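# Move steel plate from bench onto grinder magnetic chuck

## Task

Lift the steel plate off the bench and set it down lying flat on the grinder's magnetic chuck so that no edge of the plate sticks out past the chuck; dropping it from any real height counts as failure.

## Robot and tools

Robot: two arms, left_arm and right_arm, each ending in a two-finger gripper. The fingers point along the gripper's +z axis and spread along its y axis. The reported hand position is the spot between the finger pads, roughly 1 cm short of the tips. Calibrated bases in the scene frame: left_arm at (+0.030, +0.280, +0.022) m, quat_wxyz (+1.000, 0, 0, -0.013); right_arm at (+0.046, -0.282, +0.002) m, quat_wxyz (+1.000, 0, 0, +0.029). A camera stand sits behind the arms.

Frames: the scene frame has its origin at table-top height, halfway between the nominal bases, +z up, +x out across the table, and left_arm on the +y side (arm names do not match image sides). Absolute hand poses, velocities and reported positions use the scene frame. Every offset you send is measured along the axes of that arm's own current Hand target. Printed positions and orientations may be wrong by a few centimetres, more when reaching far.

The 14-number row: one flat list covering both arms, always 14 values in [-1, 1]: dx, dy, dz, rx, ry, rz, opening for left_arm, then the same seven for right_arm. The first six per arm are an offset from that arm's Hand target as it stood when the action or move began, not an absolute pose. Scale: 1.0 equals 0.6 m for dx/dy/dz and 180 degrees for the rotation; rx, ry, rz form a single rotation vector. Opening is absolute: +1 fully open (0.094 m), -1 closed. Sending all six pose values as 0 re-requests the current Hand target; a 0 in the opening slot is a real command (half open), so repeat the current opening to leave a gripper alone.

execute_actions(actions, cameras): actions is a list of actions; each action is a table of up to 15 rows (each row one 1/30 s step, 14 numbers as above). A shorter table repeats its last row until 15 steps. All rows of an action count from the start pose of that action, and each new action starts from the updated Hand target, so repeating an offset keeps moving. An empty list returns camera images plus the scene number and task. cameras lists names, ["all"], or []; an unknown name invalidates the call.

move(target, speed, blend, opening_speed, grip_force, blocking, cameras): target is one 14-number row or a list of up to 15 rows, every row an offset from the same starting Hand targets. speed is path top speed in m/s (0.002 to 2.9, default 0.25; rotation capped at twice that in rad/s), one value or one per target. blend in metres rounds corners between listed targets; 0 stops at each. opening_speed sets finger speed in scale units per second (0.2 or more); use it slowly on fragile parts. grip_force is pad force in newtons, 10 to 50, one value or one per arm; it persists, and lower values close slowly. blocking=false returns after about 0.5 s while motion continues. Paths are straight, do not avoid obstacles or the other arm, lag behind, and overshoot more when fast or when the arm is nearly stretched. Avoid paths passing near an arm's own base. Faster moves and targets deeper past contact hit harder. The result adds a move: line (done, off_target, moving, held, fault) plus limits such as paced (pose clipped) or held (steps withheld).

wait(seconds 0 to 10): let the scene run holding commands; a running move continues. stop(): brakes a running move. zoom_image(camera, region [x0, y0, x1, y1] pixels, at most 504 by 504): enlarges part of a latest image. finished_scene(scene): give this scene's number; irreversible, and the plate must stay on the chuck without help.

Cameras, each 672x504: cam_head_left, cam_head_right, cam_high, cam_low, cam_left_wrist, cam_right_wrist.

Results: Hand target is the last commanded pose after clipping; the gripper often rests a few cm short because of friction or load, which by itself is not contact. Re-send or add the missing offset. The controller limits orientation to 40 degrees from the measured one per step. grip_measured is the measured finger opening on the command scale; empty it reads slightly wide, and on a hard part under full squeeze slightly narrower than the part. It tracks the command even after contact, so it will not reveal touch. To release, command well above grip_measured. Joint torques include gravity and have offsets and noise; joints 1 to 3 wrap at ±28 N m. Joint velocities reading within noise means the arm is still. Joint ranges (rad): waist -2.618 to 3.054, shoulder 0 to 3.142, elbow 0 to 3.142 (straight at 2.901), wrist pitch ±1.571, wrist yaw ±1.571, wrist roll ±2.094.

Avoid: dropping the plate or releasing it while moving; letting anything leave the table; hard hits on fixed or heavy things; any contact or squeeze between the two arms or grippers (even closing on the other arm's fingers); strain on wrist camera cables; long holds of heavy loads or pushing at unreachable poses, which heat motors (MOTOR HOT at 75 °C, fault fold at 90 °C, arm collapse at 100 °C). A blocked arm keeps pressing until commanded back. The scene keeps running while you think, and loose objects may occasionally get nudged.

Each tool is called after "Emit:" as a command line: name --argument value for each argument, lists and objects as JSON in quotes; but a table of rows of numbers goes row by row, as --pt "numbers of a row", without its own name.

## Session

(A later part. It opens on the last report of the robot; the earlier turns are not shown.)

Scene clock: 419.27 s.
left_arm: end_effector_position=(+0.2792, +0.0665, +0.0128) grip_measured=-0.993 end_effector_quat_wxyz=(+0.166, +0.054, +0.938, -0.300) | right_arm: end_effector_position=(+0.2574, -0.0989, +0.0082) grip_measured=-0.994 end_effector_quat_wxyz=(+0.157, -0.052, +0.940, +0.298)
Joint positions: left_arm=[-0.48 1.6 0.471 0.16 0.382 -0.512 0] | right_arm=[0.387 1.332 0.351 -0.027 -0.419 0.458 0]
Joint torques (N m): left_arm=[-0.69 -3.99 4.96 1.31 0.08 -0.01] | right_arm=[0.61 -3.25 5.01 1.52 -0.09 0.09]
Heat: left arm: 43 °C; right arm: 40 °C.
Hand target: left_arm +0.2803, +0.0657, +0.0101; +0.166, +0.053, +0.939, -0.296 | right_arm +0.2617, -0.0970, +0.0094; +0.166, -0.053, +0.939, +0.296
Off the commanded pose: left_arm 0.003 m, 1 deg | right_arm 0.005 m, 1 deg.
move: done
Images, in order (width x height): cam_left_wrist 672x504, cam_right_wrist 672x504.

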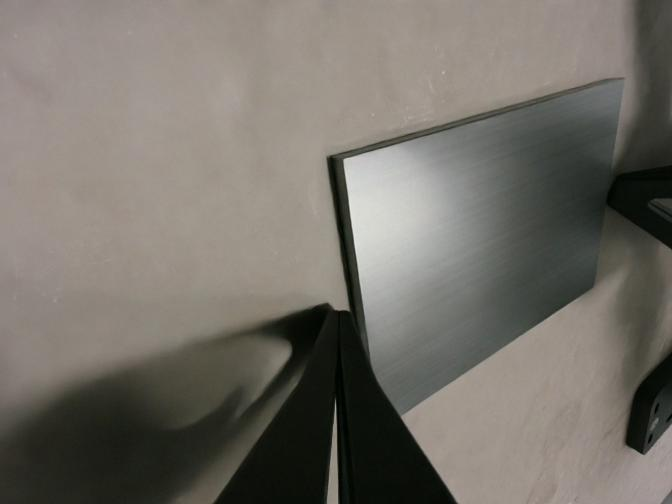

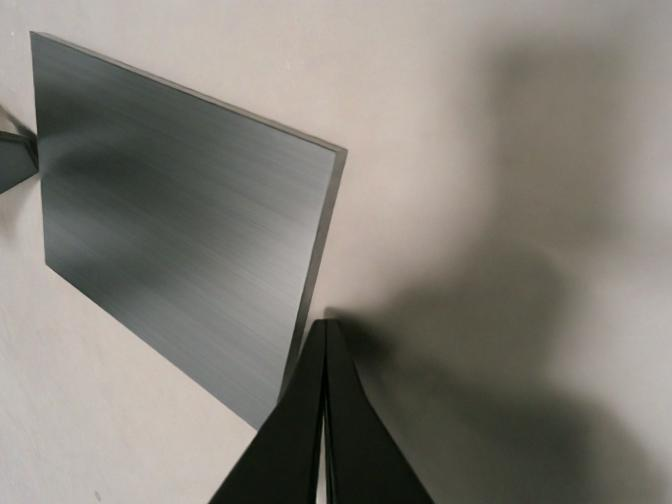

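Emit:
move --pt "-0.009 0.002 0.003 0 0 0 -1 -0.009 -0.002 0.003 0 0 0 -1" --pt "-0.009 -0.039 0.032 0 0 0 -1 -0.009 0.039 0.032 0 0 0 -1" --speed 0.05 --cameras '["cam_left_wrist","cam_right_wrist","cam_low"]'

Scene clock: 425.03 s.
left_arm: end_effector_position=(+0.2970, +0.0596, +0.0127) grip_measured=-0.993 end_effector_quat_wxyz=(+0.192, +0.028, +0.944, -0.266) | right_arm: end_effector_position=(+0.2730, -0.0888, +0.0078) grip_measured=-0.994 end_effector_quat_wxyz=(+0.179, -0.028, +0.946, +0.268)
Joint positions: left_arm=[-0.54 1.635 0.525 0.167 0.248 -0.589 0] | right_arm=[0.472 1.384 0.396 0.016 -0.288 0.56 0]
Joint torques (N m): left_arm=[-3.59 -2.11 6.34 1.45 0.83 -0.09] | right_arm=[3.85 -1.26 5.83 1.84 -0.75 0.04]
Heat: left arm: 43 °C; right arm: 40 °C.
Hand target: left_arm +0.2862, +0.0355, +0.0099; +0.166, +0.053, +0.939, -0.296 | right_arm +0.2675, -0.0669, +0.0091; +0.166, -0.053, +0.939, +0.296
Off the commanded pose: left_arm 0.027 m, 5 deg | right_arm 0.023 m, 5 deg.
move: off_target (left_arm, right_arm)
Images, in order (width x height): cam_low 672x504, cam_left_wrist 672x504, cam_right_wrist 672x504.

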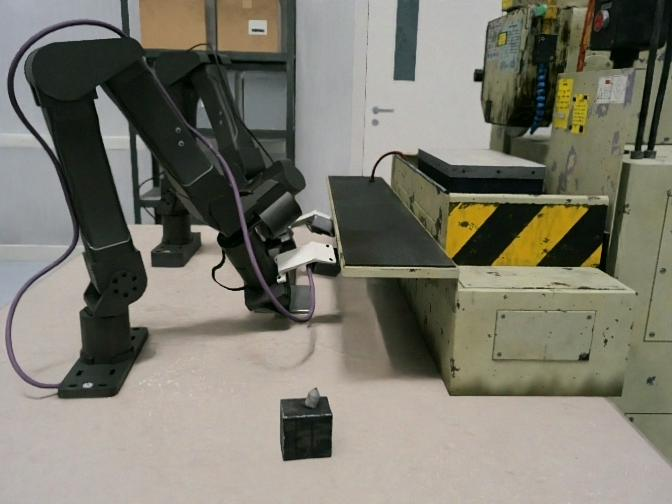

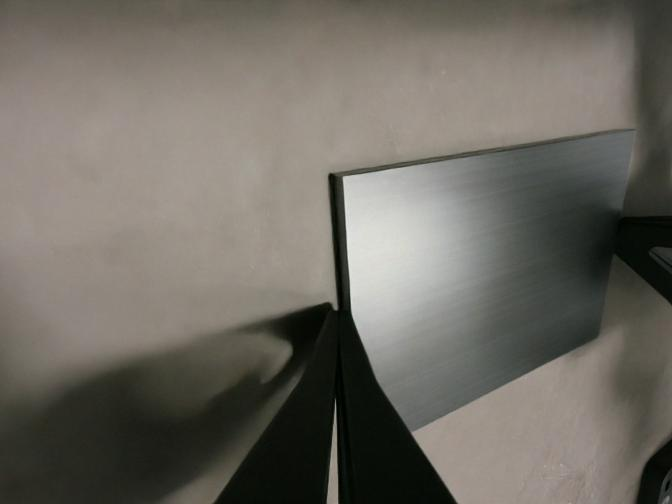

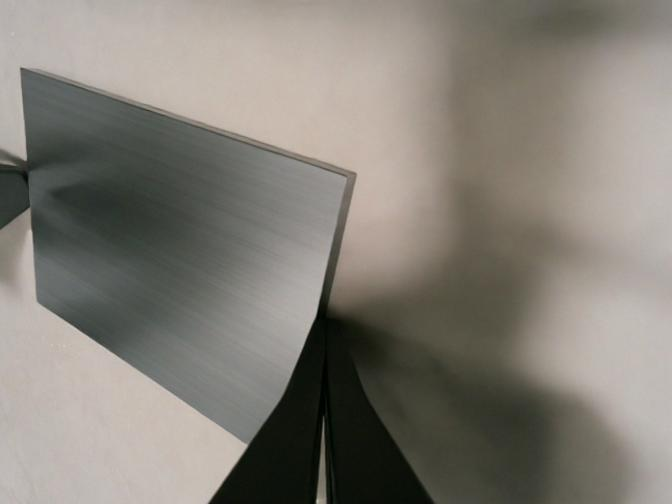

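Emit:
move --target '[0.071,-0.015,-0.021,0,0,0,-1,0.071,0.015,-0.021,0,0,0,-1]' --speed 0.05 --cameras '["cam_left_wrist","cam_right_wrist","cam_low"]'

Scene clock: 430.33 s.
left_arm: end_effector_position=(+0.2745, +0.0600, +0.0127) grip_measured=-0.993 end_effector_quat_wxyz=(+0.225, +0.014, +0.942, -0.247) | right_arm: end_effector_position=(+0.2478, -0.0876, +0.0084) grip_measured=-0.994 end_effector_quat_wxyz=(+0.210, -0.020, +0.944, +0.253)
Joint positions: left_arm=[-0.654 1.55 0.416 0.238 0.104 -0.686 0] | right_arm=[0.616 1.248 0.292 0.043 -0.139 0.679 0]
Joint torques (N m): left_arm=[-3.86 -4.98 3.69 1.27 1.52 -0.11] | right_arm=[3.67 -3.6 4.22 1.45 -1.32 0.06]
Heat: left arm: 44 °C; right arm: 40 °C.
Hand target: left_arm +0.2409, +0.0353, +0.0098; +0.167, +0.053, +0.939, -0.296 | right_arm +0.2221, -0.0668, +0.0090; +0.166, -0.053, +0.939, +0.296
Off the commanded pose: left_arm 0.042 m, 10 deg | right_arm 0.033 m, 8 deg.
move: off_target (left_arm, right_arm)
Images, in order (width x height): cam_low 672x504, cam_left_wrist 672x504, cam_right_wrist 672x504.

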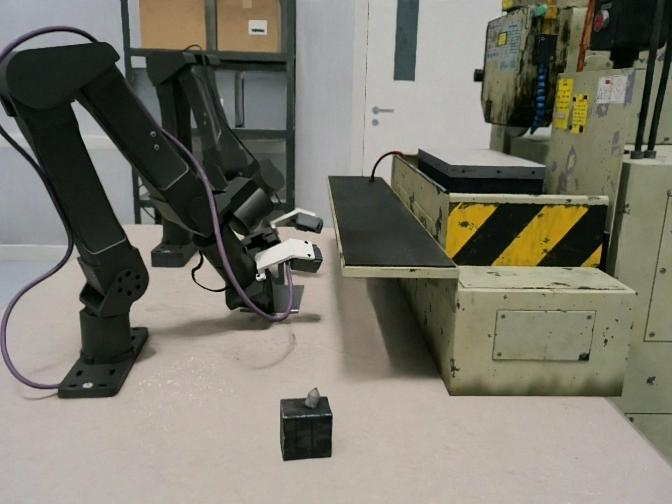

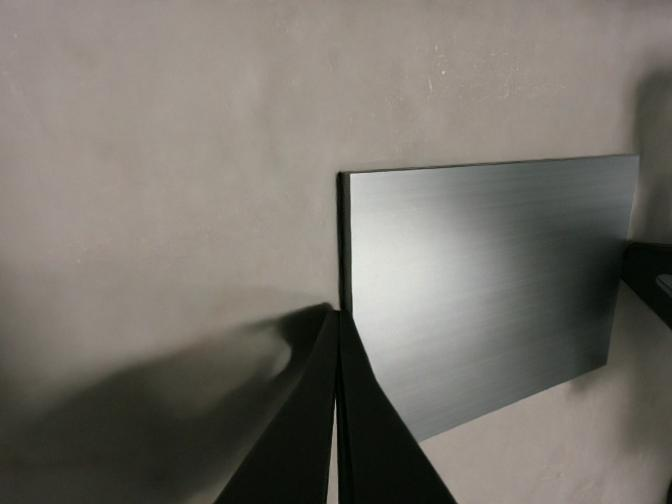

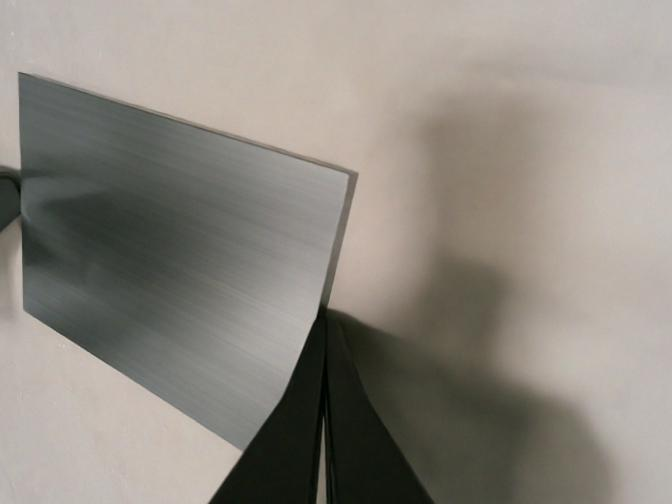

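Emit:
move --target '[-0.029,-0.045,-0.064,0,0,0,-1,-0.029,0.045,-0.064,0,0,0,-1]' --speed 0.04 --cameras '["cam_left_wrist","cam_right_wrist","cam_low"]'

Emit:
zoom_image --camera "cam_low" --region '[200, 200, 360, 350]'

Scene clock: 435.23 s.
left_arm: end_effector_position=(+0.2368, +0.0436, +0.0455) grip_measured=-0.993 end_effector_quat_wxyz=(+0.156, +0.049, +0.946, -0.281) | right_arm: end_effector_position=(+0.2175, -0.0753, +0.0435) grip_measured=-0.994 end_effector_quat_wxyz=(+0.153, -0.048, +0.947, +0.279)
Joint positions: left_arm=[-0.696 1.378 0.483 -0.059 0.236 -0.695 0] | right_arm=[0.656 1.087 0.398 -0.274 -0.241 0.688 0]
Joint torques (N m): left_arm=[-0.72 -6.01 7.46 1.21 0.19 -0.08] | right_arm=[0.64 -4.16 7.95 1.39 -0.23 0.09]
Heat: left arm: 43 °C; right arm: 40 °C.
Hand target: left_arm +0.2411, +0.0353, +0.0598; +0.166, +0.053, +0.939, -0.296 | right_arm +0.2223, -0.0666, +0.0590; +0.166, -0.053, +0.939, +0.296
Off the commanded pose: left_arm 0.017 m, 2 deg | right_arm 0.018 m, 3 deg.
move: off_target (left_arm, right_arm)
Images, in order (width x height): cam_low 672x504, cam_left_wrist 672x504, cam_right_wrist 672x504.

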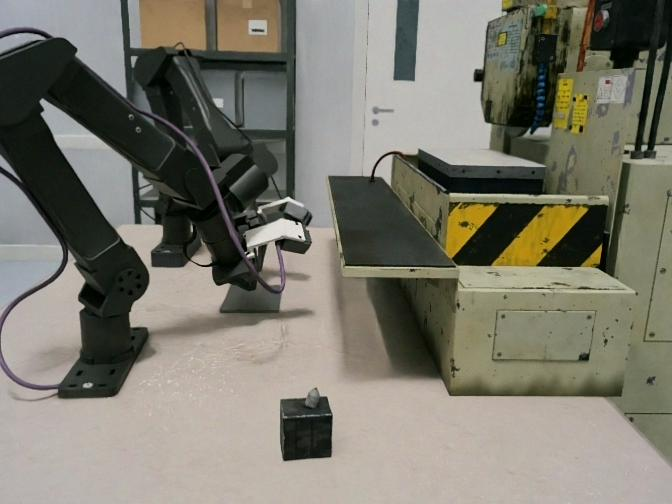

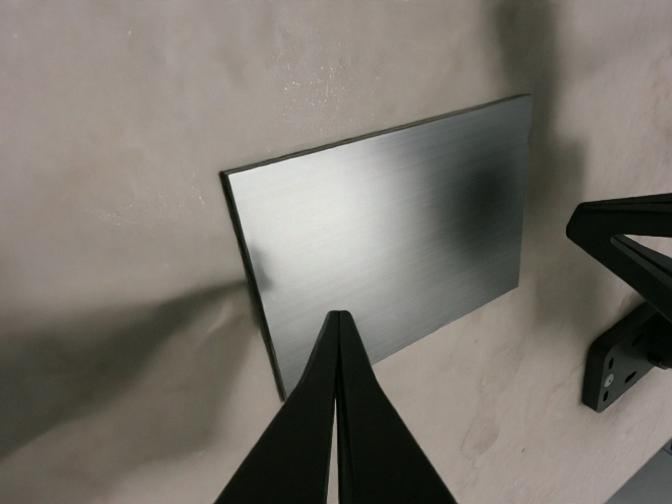

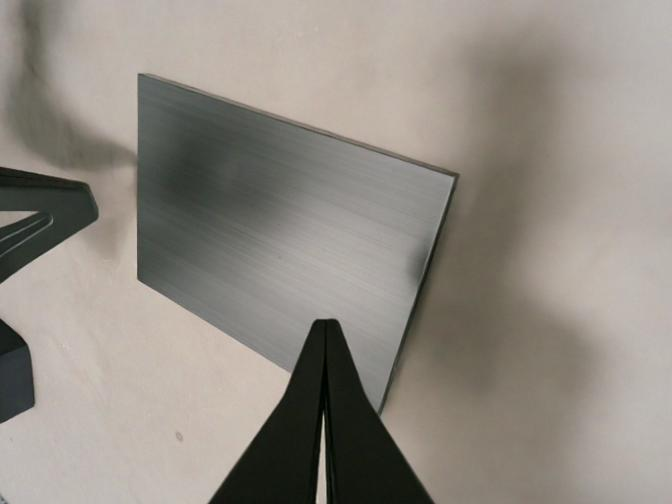

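Scaled by 3.150 from the camera's 672x504 image, which has a finer 960x720 frame.

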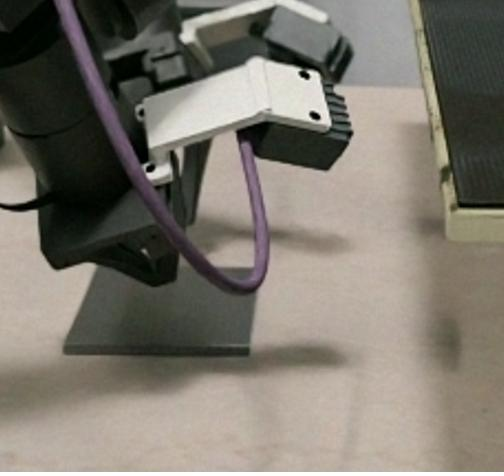

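Emit:
move --pt "-0.052 0.086 -0.037 0 0 0 -1 -0.041 -0.084 -0.04 0 0 0 -1" --pt "-0.023 0.113 0.039 0 0 0 -1 -0.012 -0.111 0.036 0 0 0 -1" --pt "-0.011 0.003 0.111 0 0 0 -1 0 0 0.108 0 0 0 -1" --speed 0.07 --blend 0.003 --cameras '["cam_left_wrist","cam_right_wrist"]'

Scene clock: 468.43 s.
left_arm: end_effector_position=(+0.3000, +0.0645, +0.0129) grip_measured=-0.993 end_effector_quat_wxyz=(+0.250, -0.012, +0.950, -0.186) | right_arm: end_effector_position=(+0.2542, -0.0782, +0.0070) grip_measured=-0.994 end_effector_quat_wxyz=(+0.202, -0.008, +0.955, +0.217)
Joint positions: left_arm=[-0.675 1.611 0.523 0.149 -0.045 -0.713 0] | right_arm=[0.682 1.331 0.384 -0.023 -0.051 0.739 0]
Joint torques (N m): left_arm=[-5.87 -2.76 6.93 1.54 2.57 -0.09] | right_arm=[4.94 0.36 6.37 2.42 -1.73 0]
Heat: left arm: 44 °C; right arm: 41 °C.
Hand target: left_arm +0.2665, -0.0014, +0.0099; +0.166, +0.053, +0.939, -0.296 | right_arm +0.2406, -0.0294, +0.0092; +0.166, -0.053, +0.939, +0.296
Off the commanded pose: left_arm 0.074 m, 18 deg | right_arm 0.051 m, 11 deg.
move: off_target (left_arm, right_arm)
Images, in order (width x height): cam_left_wrist 672x504, cam_right_wrist 672x504.

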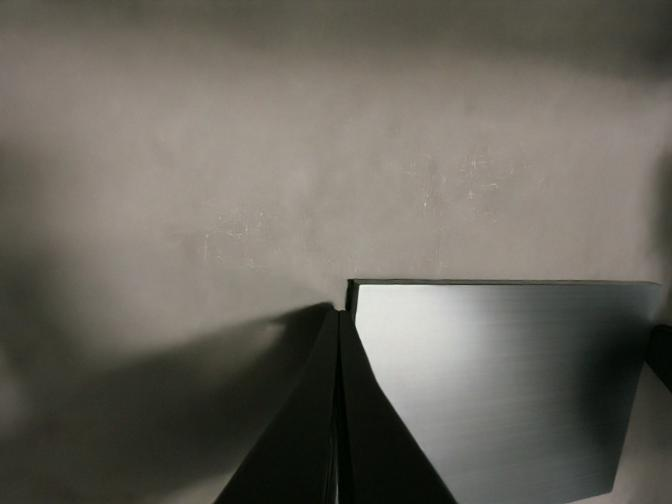

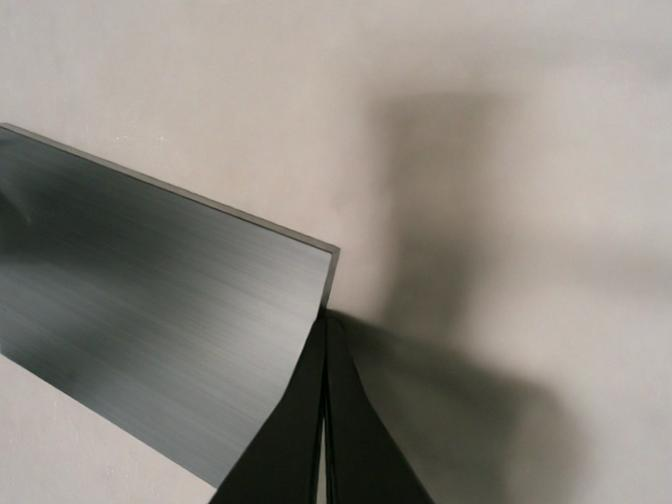

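Emit:
move --pt "0 0.116 -0.081 0 0 0 -1 0 -0.109 -0.077 0 0 0 -1" --pt "-0.037 0.002 -0.245 0 0 0 -1 -0.006 -0.07 -0.307 0 0 0 -1" --speed 0.12 --blend 0.01 --cameras '["cam_high","cam_head_left","cam_left_wrist"]'

Scene clock: 499.50 s.
left_arm: end_effector_position=(+0.2420, +0.0874, +0.1174) grip_measured=-0.993 end_effector_quat_wxyz=(+0.152, +0.049, +0.944, -0.290) | right_arm: end_effector_position=(+0.1955, -0.1724, +0.1165) grip_measured=-0.994 end_effector_quat_wxyz=(+0.148, -0.042, +0.946, +0.286)
Joint positions: left_arm=[-0.486 1.124 0.643 -0.522 0.371 -0.517 0] | right_arm=[0.023 0.753 0.607 -1.063 -0.56 0.098 0]
Joint torques (N m): left_arm=[-0.68 -3.93 8.29 1.13 0.15 -0.08] | right_arm=[-0.87 -0.64 7.95 0.96 -0.59 -0.16]
Heat: left arm: 44 °C; right arm: 40 °C.
Hand target: left_arm +0.2461, +0.0838, +0.1299; +0.166, +0.053, +0.939, -0.296 | right_arm +0.2005, -0.1696, +0.1295; +0.166, -0.053, +0.939, +0.296
Off the commanded pose: left_arm 0.014 m, 2 deg | right_arm 0.014 m, 3 deg.
move: off_target (left_arm, right_arm)
Images, in order (width x height): cam_head_left 672x504, cam_high 672x504, cam_left_wrist 672x504.

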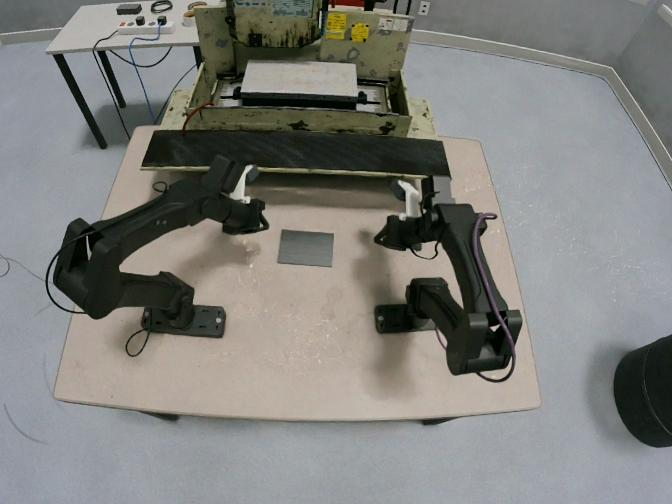

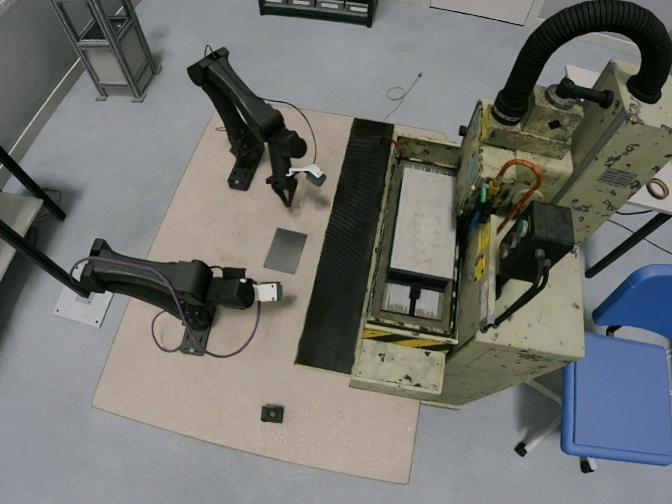

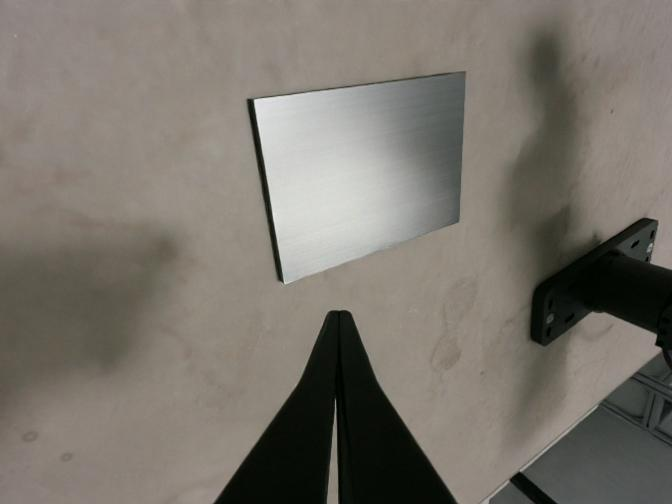

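Emit:
move --target '[0,0,0,0,0,0,-1,-0.011,-0.2,-0.179,0,0,0,-1]' --cameras '[]'

Emit:
move --target '[0.011,-0.264,0.245,-0.065,0.232,0.444,0.1,0,0,0,0,0,0,-1]' --cameras '["cam_high","cam_head_left","cam_left_wrist"]'

Scene clock: 510.33 s.
left_arm: end_effector_position=(+0.2420, +0.0874, +0.1173) grip_measured=-0.993 end_effector_quat_wxyz=(+0.152, +0.049, +0.944, -0.290) | right_arm: end_effector_position=(+0.1979, -0.3263, +0.1422) grip_measured=-0.994 end_effector_quat_wxyz=(+0.161, -0.040, +0.946, +0.277)
Joint positions: left_arm=[-0.486 1.124 0.643 -0.522 0.371 -0.517 0] | right_arm=[-1.018 1.285 0.956 -1.578 -0.571 -1.144 0]
Joint torques (N m): left_arm=[-0.68 -3.93 8.28 1.15 0.16 -0.08] | right_arm=[-0.61 -3.12 6.74 -0.36 -0.44 -0.18]
Heat: left arm: 45 °C; right arm: 42 °C.
Hand target: left_arm +0.2461, +0.0838, +0.1299; +0.166, +0.053, +0.939, -0.296 | right_arm +0.2003, -0.3295, +0.1496; +0.166, -0.053, +0.939, +0.296
Off the commanded pose: left_arm 0.014 m, 2 deg | right_arm 0.008 m, 3 deg.
joint sent to its limit (right arm) — joint 4 (wrist pitch), lower limit. The joint targets are off in orientation, not in position.
move: off_target (left_arm, right_arm)
No camera images: "cameras" was empty.

Scene clock: 514.47 s.
left_arm: end_effector_position=(+0.2485, -0.1274, +0.1025) grip_measured=+0.097 end_effector_quat_wxyz=(+0.001, +0.703, +0.712, -0.003) | right_arm: end_effector_position=(+0.1979, -0.3263, +0.1422) grip_measured=-0.994 end_effector_quat_wxyz=(+0.162, -0.040, +0.946, +0.277)
Joint positions: left_arm=[-1.053 2.383 2.267 -1.452 0.005 0.478 0.052] | right_arm=[-1.018 1.285 0.956 -1.578 -0.571 -1.145 0]
Joint torques (N m): left_arm=[-0.28 -11.36 7.69 0.19 -0.07 0.09] | right_arm=[-0.59 -3.3 6.56 -0.37 -0.43 -0.2]
Heat: left arm: 45 °C; right arm: 41 °C.
Hand target: left_arm +0.2500, -0.1302, +0.0999; +0.000, +0.707, +0.707, +0.000 | right_arm +0.2003, -0.3295, +0.1496; +0.166, -0.053, +0.939, +0.296
Off the commanded pose: left_arm 0.004 m, 1 deg | right_arm 0.008 m, 3 deg.
joint sent to its limit (right arm) — joint 4 (wrist pitch), lower limit. The joint targets are off in orientation, not in position.
move: off_target (right_arm)
Images, in order (width x height): cam_head_left 672x504, cam_high 672x504, cam_left_wrist 672x504.

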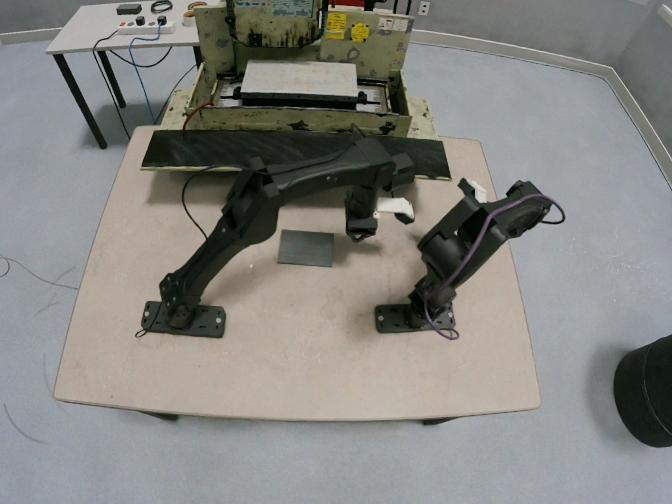

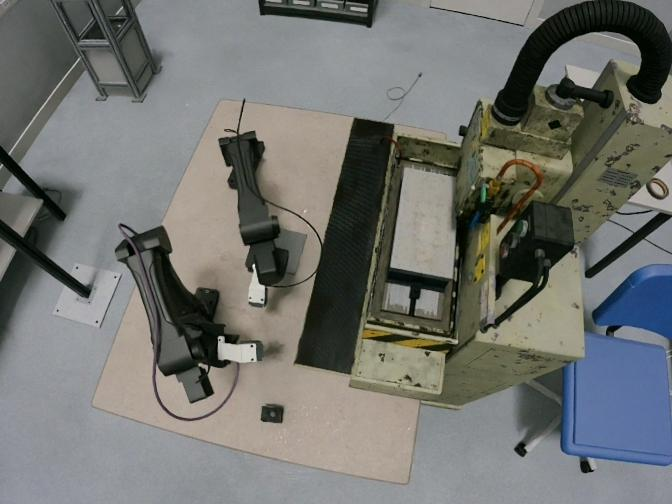

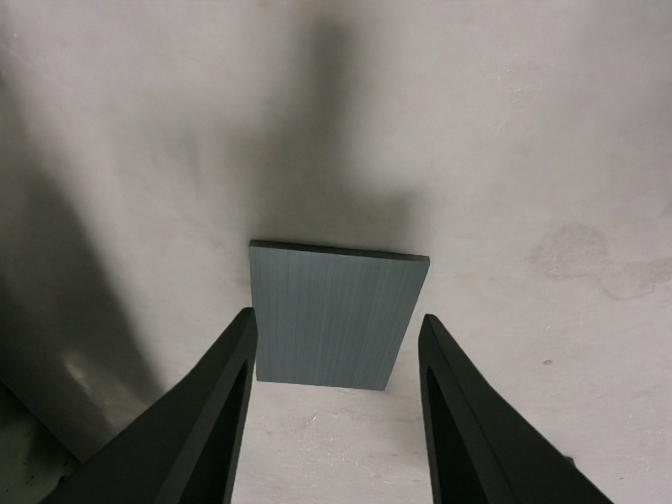

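Emit:
move --target '[0,0,0.143,0,0,0,0.1,0,0,0,0,0,0,-1]' --speed 0.15 --cameras '["cam_left_wrist","cam_low"]'

Scene clock: 518.77 s.
left_arm: end_effector_position=(+0.2492, -0.1285, +0.0214) grip_measured=+0.097 end_effector_quat_wxyz=(-0.001, +0.703, +0.711, -0.002) | right_arm: end_effector_position=(+0.1979, -0.3263, +0.1422) grip_measured=-0.994 end_effector_quat_wxyz=(+0.162, -0.040, +0.946, +0.277)
Joint positions: left_arm=[-1.053 2.408 1.987 -1.151 0.004 0.479 0.052] | right_arm=[-1.018 1.285 0.956 -1.578 -0.571 -1.145 0]
Joint torques (N m): left_arm=[-0.27 -12.11 5.34 0.42 -0.04 0.12] | right_arm=[-0.53 -3.28 6.71 -0.39 -0.45 -0.16]
Heat: left arm: 45 °C; right arm: 41 °C.
Hand target: left_arm +0.2500, -0.1302, +0.0142; +0.000, +0.707, +0.707, +0.000 | right_arm +0.2003, -0.3295, +0.1496; +0.166, -0.053, +0.939, +0.296
Off the commanded pose: left_arm 0.008 m, 1 deg | right_arm 0.008 m, 3 deg.
joint sent to its limit (right arm) — joint 4 (wrist pitch), lower limit. The joint targets are off in orientation, not in position.
move: off_target (right_arm)
Images, in order (width x height): cam_low 672x504, cam_left_wrist 672x504.

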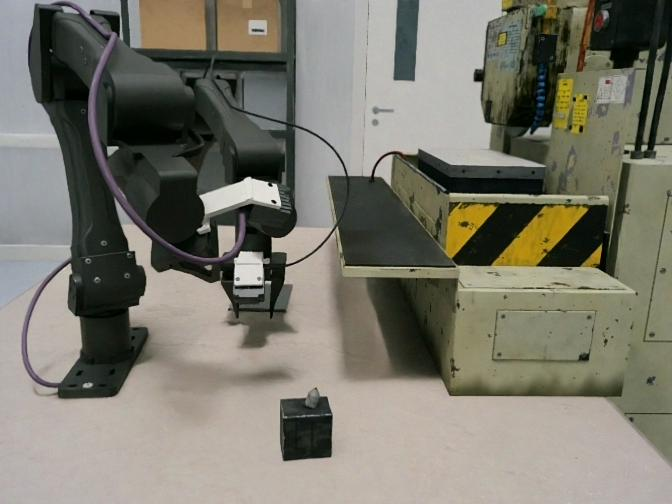

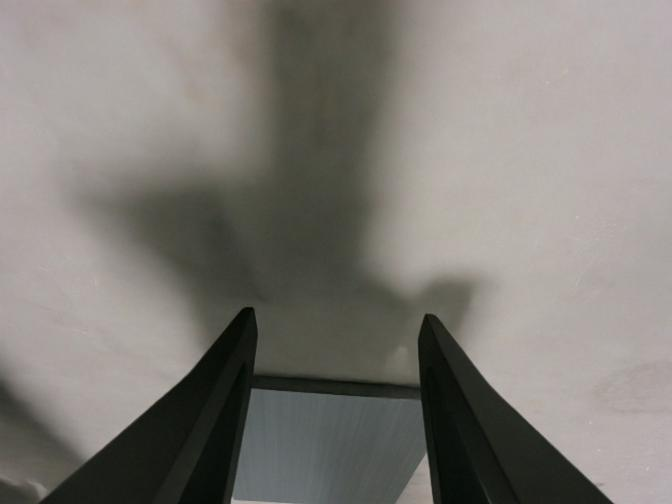

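Emit:
move --pt "0 0 0.012 0 0 0 0.1 0 0 0 0 0 0 -1" --pt "0.55 0 0.012 0 0 0 0.1 0 0 0 0 0 0 -1" --speed 0.12 --cameras '["cam_left_wrist","cam_head_left","cam_high"]'

Scene clock: 526.30 s.
left_arm: end_effector_position=(+0.2559, +0.1857, +0.0097) grip_measured=+0.097 end_effector_quat_wxyz=(+0.020, +0.705, +0.709, -0.015) | right_arm: end_effector_position=(+0.1979, -0.3263, +0.1422) grip_measured=-0.994 end_effector_quat_wxyz=(+0.162, -0.040, +0.946, +0.277)
Joint positions: left_arm=[-0.342 1.615 0.767 -0.699 0.044 1.194 0.052] | right_arm=[-1.018 1.285 0.956 -1.578 -0.571 -1.145 0]
Joint torques (N m): left_arm=[0.98 -6.45 3.22 0.19 -0.44 0.13] | right_arm=[-0.49 -3.17 6.63 -0.37 -0.42 -0.19]
Heat: left arm: 44 °C; right arm: 41 °C.
Hand target: left_arm +0.2498, +0.1999, +0.0071; +0.000, +0.707, +0.707, +0.000 | right_arm +0.2003, -0.3295, +0.1496; +0.166, -0.053, +0.939, +0.296
Off the commanded pose: left_arm 0.016 m, 3 deg | right_arm 0.008 m, 3 deg.
joint sent to its limit (right arm) — joint 4 (wrist pitch), lower limit. The joint targets are off in orientation, not in position.
move: off_target (left_arm, right_arm)
Images, in order (width x height): cam_head_left 672x504, cam_high 672x504, cam_left_wrist 672x504.

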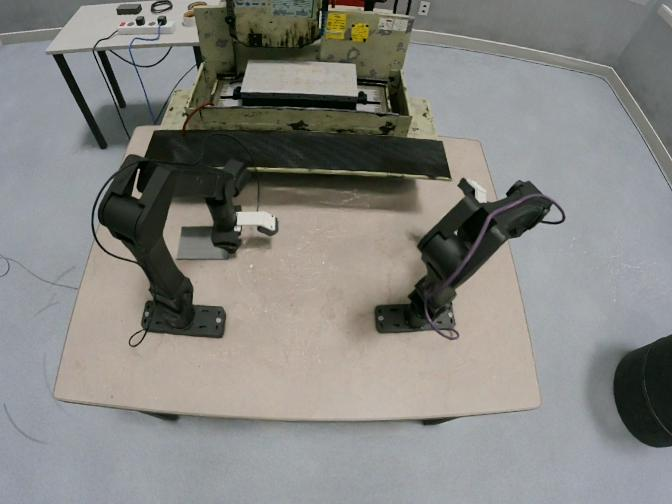

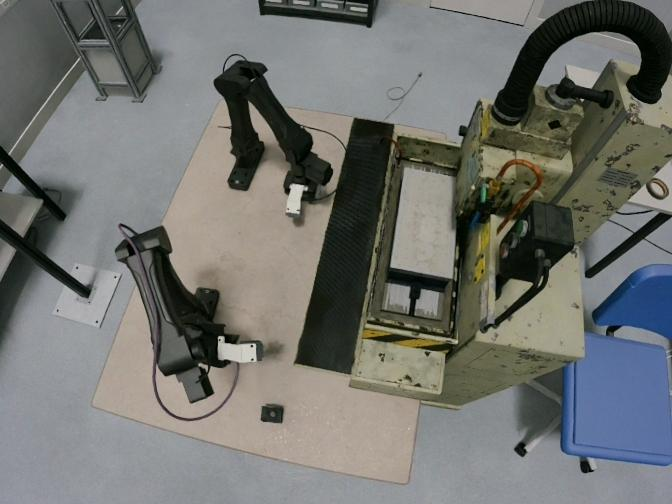

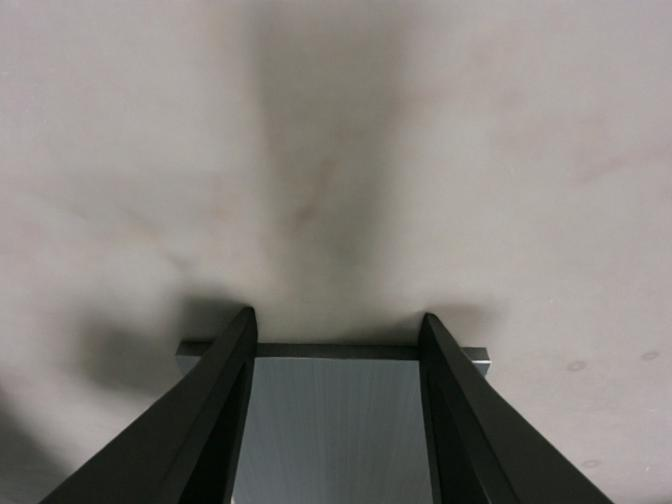

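Emit:
move --pt "0.25 0.03 0 0 0 0 0.1 0 0 0 0 0 0 -1" --pt "0.4 0.04 0 0 0 -0.044 0.1 0 0 0 0 0 0 -1" --speed 0.1 --blend 0.02 --cameras '["cam_left_wrist","cam_head_left","cam_high"]'

Emit:
zoom_image --camera "cam_head_left" --region '[60, 160, 260, 310]'

Scene clock: 536.77 s.
left_arm: end_effector_position=(+0.2732, +0.4293, +0.0100) grip_measured=+0.097 end_effector_quat_wxyz=(+0.015, +0.656, +0.755, -0.006) | right_arm: end_effector_position=(+0.1979, -0.3263, +0.1422) grip_measured=-0.994 end_effector_quat_wxyz=(+0.162, -0.040, +0.946, +0.277)
Joint positions: left_arm=[0.594 1.78 0.96 -0.755 0.032 1.997 0.052] | right_arm=[-1.018 1.285 0.956 -1.578 -0.571 -1.145 0]
Joint torques (N m): left_arm=[0.73 -5.26 6.13 0.35 -0.33 0.11] | right_arm=[-0.58 -3.23 6.68 -0.35 -0.42 -0.17]
Heat: left arm: 43 °C; right arm: 41 °C.
Hand target: left_arm +0.2738, +0.4399, +0.0073; +0.000, +0.656, +0.754, +0.000 | right_arm +0.2003, -0.3295, +0.1496; +0.166, -0.053, +0.939, +0.296
Off the commanded pose: left_arm 0.011 m, 2 deg | right_arm 0.008 m, 3 deg.
joint sent to its limit (right arm) — joint 4 (wrist pitch), lower limit. The joint targets are off in orientation, not in position.
move: off_target (left_arm, right_arm)
Images, in order (width x height): cam_head_left 672x504, cam_high 672x504, cam_left_wrist 672x504.

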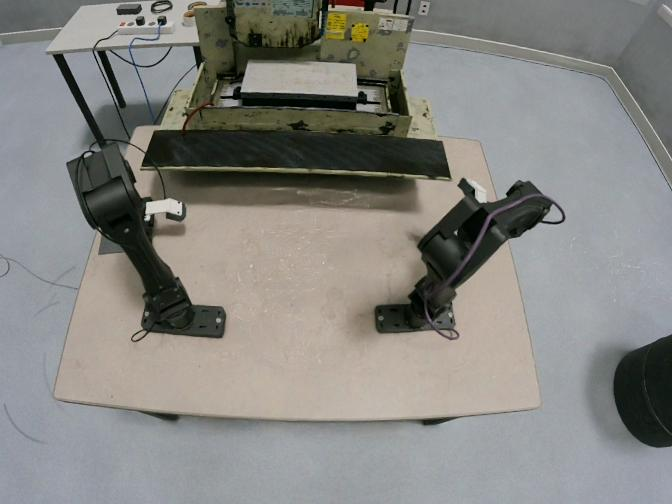

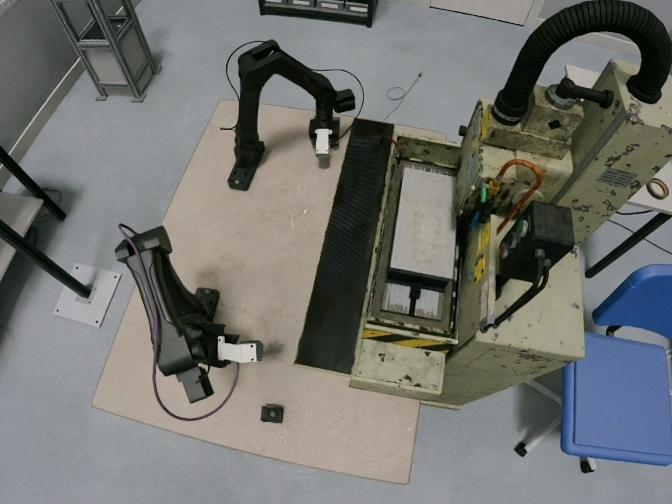

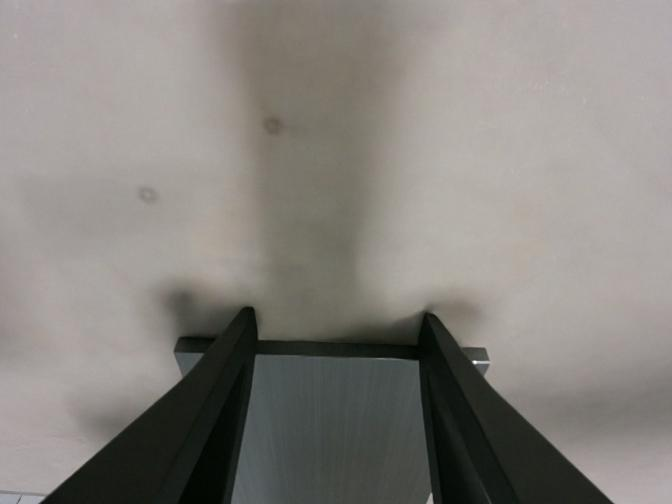

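Scaled by 2.520 from the camera's 672x504 image, which has a finer 960x720 frame.

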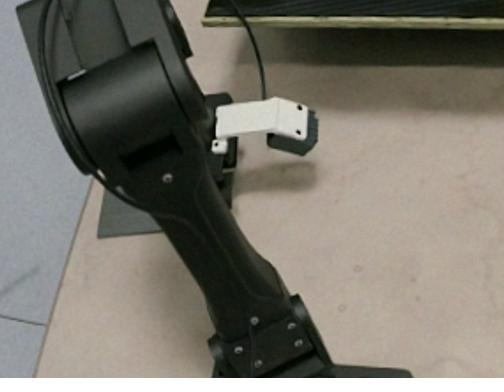

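Emit:
move --pt "-0.033 0 0 0 0 0 0.1 0 0 0 0 0 0 -1" --pt "-0.033 0 -0.133 0 0 0 0.1 0 0 0 0 0 0 -1" --pt "0.111 -0.156 -0.133 0 0 -0.5 0.1 0 0 0 0 0 0 -1" --pt "0.111 -0.156 -0.005 0 0 -0.5 0.1 0 0 0 0 0 0 -1" --speed 0.2 --blend 0.01 --cameras '["cam_left_wrist","cam_head_left","cam_high"]'

Scene clock: 552.80 s.
left_arm: end_effector_position=(+0.1718, +0.4914, +0.0135) grip_measured=+0.097 end_effector_quat_wxyz=(-0.002, -0.062, +0.998, +0.000) | right_arm: end_effector_position=(+0.1979, -0.3263, +0.1422) grip_measured=-0.994 end_effector_quat_wxyz=(+0.162, -0.040, +0.946, +0.277)
Joint positions: left_arm=[1.001 1.662 0.837 -0.747 -0.003 0.85 0.052] | right_arm=[-1.018 1.285 0.956 -1.578 -0.571 -1.145 0]
Joint torques (N m): left_arm=[0.35 -5.15 4.59 0.42 0.02 -0.13] | right_arm=[-0.55 -3.19 6.61 -0.35 -0.46 -0.16]
Heat: left arm: 43 °C; right arm: 41 °C.
Hand target: left_arm +0.1719, +0.4929, +0.0104; +0.000, -0.069, +0.998, +0.000 | right_arm +0.2003, -0.3295, +0.1496; +0.166, -0.053, +0.939, +0.296
Off the commanded pose: left_arm 0.003 m, 1 deg | right_arm 0.008 m, 3 deg.
joint sent to its limit (right arm) — joint 4 (wrist pitch), lower limit. The joint targets are off in orientation, not in position.
move: off_target (right_arm); blend cut to 0.0098 m at target 1
Images, in order (width x height): cam_head_left 672x504, cam_high 672x504, cam_left_wrist 672x504.

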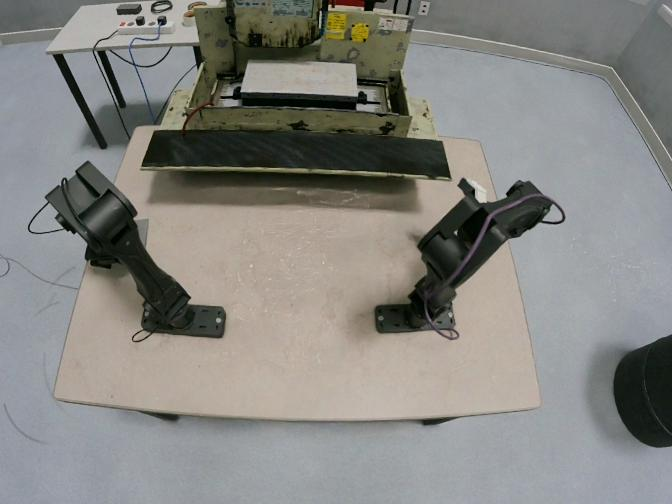

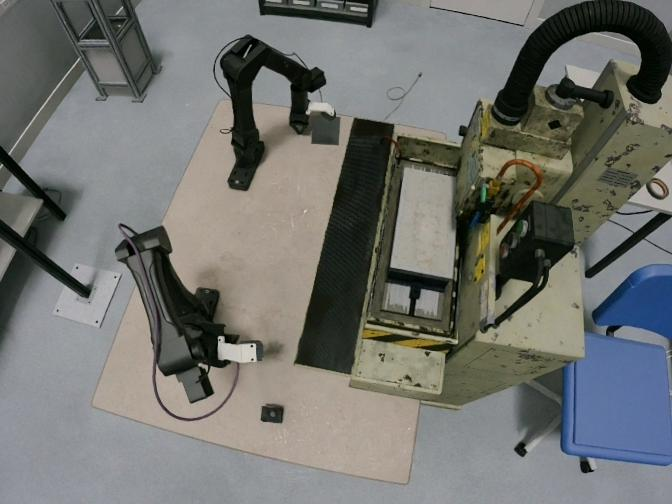

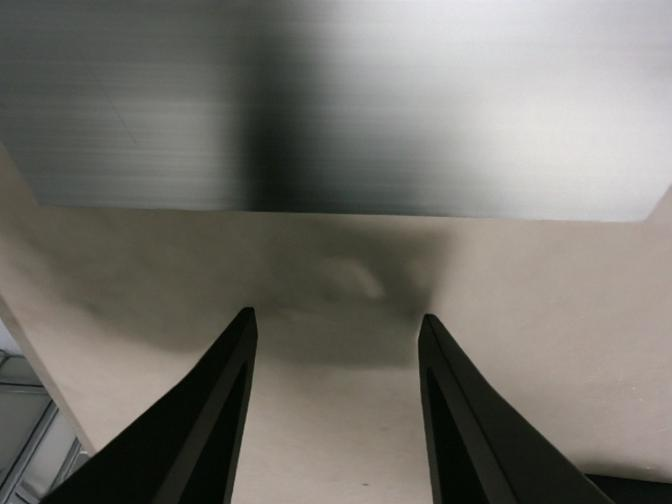

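Emit:
move --target '[-0.2545,0.015,0.003,0,0,0,0.1,0,0,0,0,0,0,-1]' --speed 0.12 --cameras '["cam_left_wrist","cam_head_left","cam_high"]'

Scene clock: 557.97 s.
left_arm: end_effector_position=(+0.3105, +0.5198, +0.0113) grip_measured=+0.097 end_effector_quat_wxyz=(-0.012, -0.066, +0.998, -0.001) | right_arm: end_effector_position=(+0.1979, -0.3263, +0.1422) grip_measured=-0.994 end_effector_quat_wxyz=(+0.162, -0.040, +0.946, +0.277)
Joint positions: left_arm=[0.725 2.072 1.379 -0.899 -0.014 0.566 0.052] | right_arm=[-1.018 1.285 0.956 -1.578 -0.571 -1.145 0]
Joint torques (N m): left_arm=[-0.69 -8.35 6.95 0.4 0.12 -0.14] | right_arm=[-0.51 -3.08 6.64 -0.36 -0.45 -0.17]
Heat: left arm: 43 °C; right arm: 40 °C.
Hand target: left_arm +0.3218, +0.5230, +0.0086; +0.000, -0.069, +0.998, +0.001 | right_arm +0.2003, -0.3295, +0.1496; +0.166, -0.053, +0.939, +0.296
Off the commanded pose: left_arm 0.012 m, 1 deg | right_arm 0.008 m, 3 deg.
joint sent to its limit (right arm) — joint 4 (wrist pitch), lower limit. The joint targets are off in orientation, not in position.
move: off_target (left_arm, right_arm)
Images, in order (width x height): cam_head_left 672x504, cam_high 672x504, cam_left_wrist 672x504.

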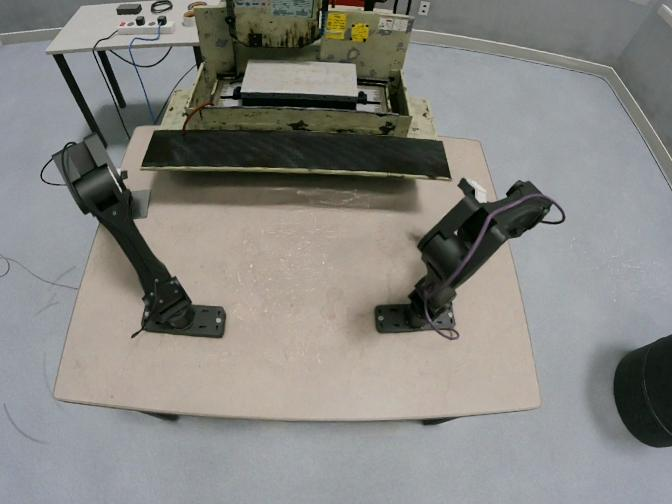

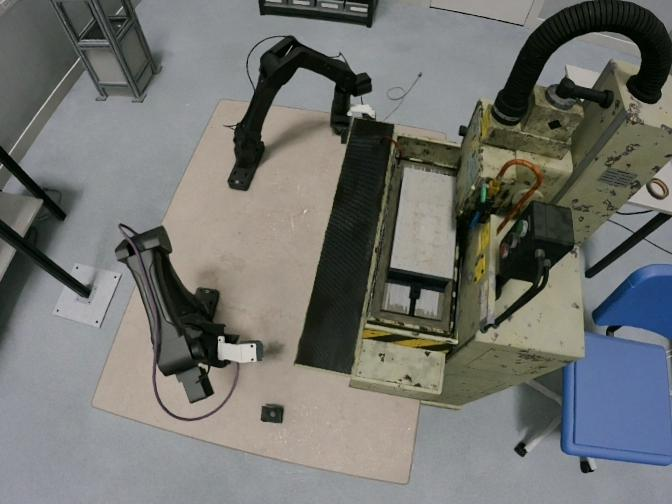

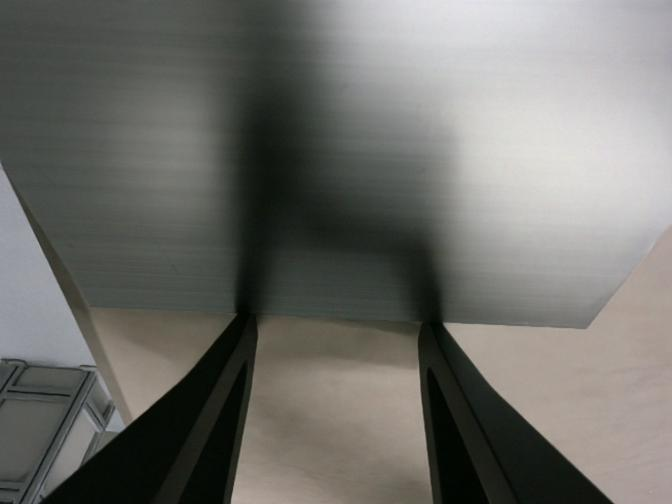

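Emit:
move --pt "0.025 0 -0.15 0 0 0 0.1 0 0 0 0 0 0 -1" --pt "-0.083 -0.047 -0.152 0.174 0.174 -0.4777 0.1 0 0 0 0 0 0 -1" --speed 0.2 --blend 0.01 --cameras '["cam_left_wrist","cam_head_left","cam_high"]'

Scene clock: 584.87 s.
left_arm: end_effector_position=(+0.3726, +0.4983, +0.1009) grip_measured=+0.097 end_effector_quat_wxyz=(+0.143, +0.728, -0.617, +0.261) | right_arm: end_effector_position=(+0.1979, -0.3263, +0.1422) grip_measured=-0.994 end_effector_quat_wxyz=(+0.162, -0.040, +0.946, +0.277)
Joint positions: left_arm=[0.823 2.35 2.065 -1.566 0.542 -0.861 0.052] | right_arm=[-1.018 1.285 0.956 -1.578 -0.571 -1.145 0]
Joint torques (N m): left_arm=[0.49 -10.78 7.06 -0.29 0.45 -0.16] | right_arm=[-0.55 -3.15 6.75 -0.4 -0.45 -0.15]
Heat: left arm: 43 °C; right arm: 40 °C.
Hand target: left_arm +0.3751, +0.5018, +0.0997; +0.224, +0.709, -0.617, +0.258 | right_arm +0.2003, -0.3295, +0.1496; +0.166, -0.053, +0.939, +0.296
Off the commanded pose: left_arm 0.005 m, 10 deg | right_arm 0.008 m, 3 deg.
joint sent to its limit (left arm) — joint 4 (wrist pitch), lower limit. The joint targets are off in orientation, not in position.
joint sent to its limit (right arm) — joint 4 (wrist pitch), lower limit. The joint targets are off in orientation, not in position.
move: off_target (left_arm, right_arm)
Images, in order (width x height): cam_head_left 672x504, cam_high 672x504, cam_left_wrist 672x504.

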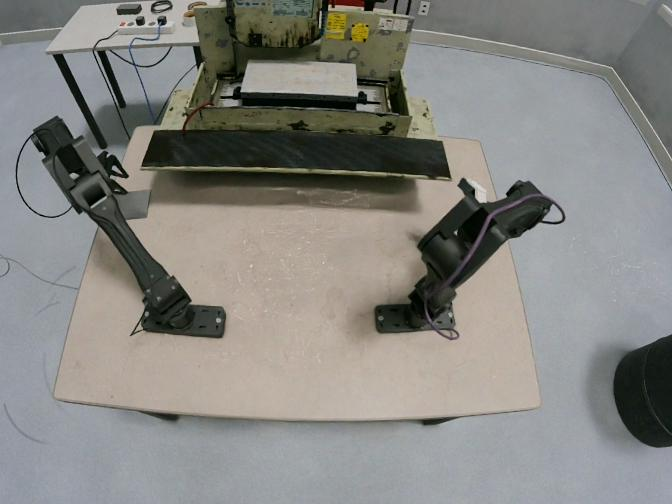

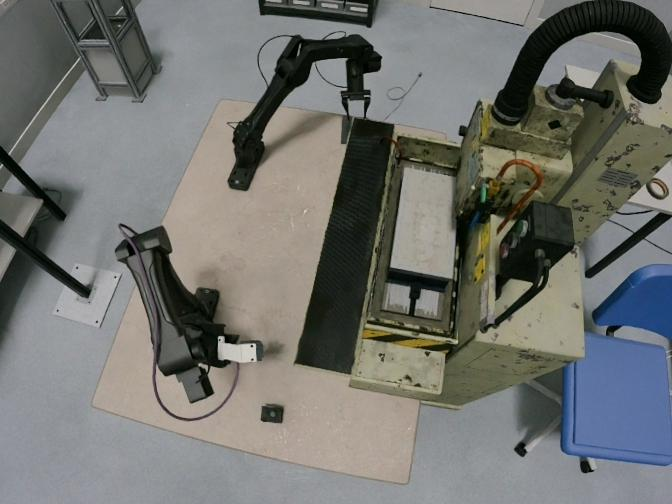

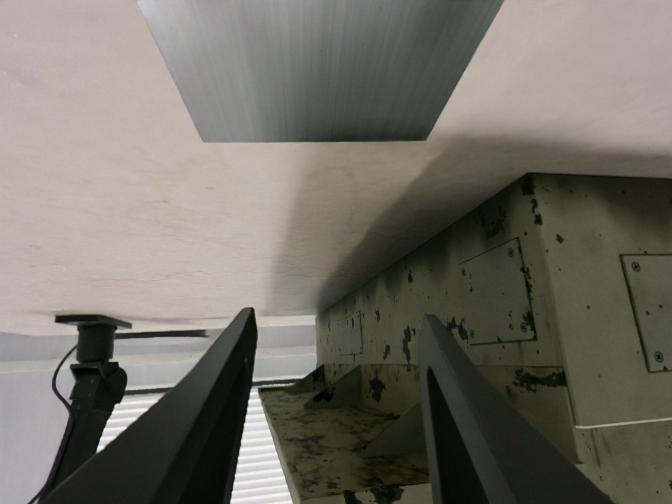

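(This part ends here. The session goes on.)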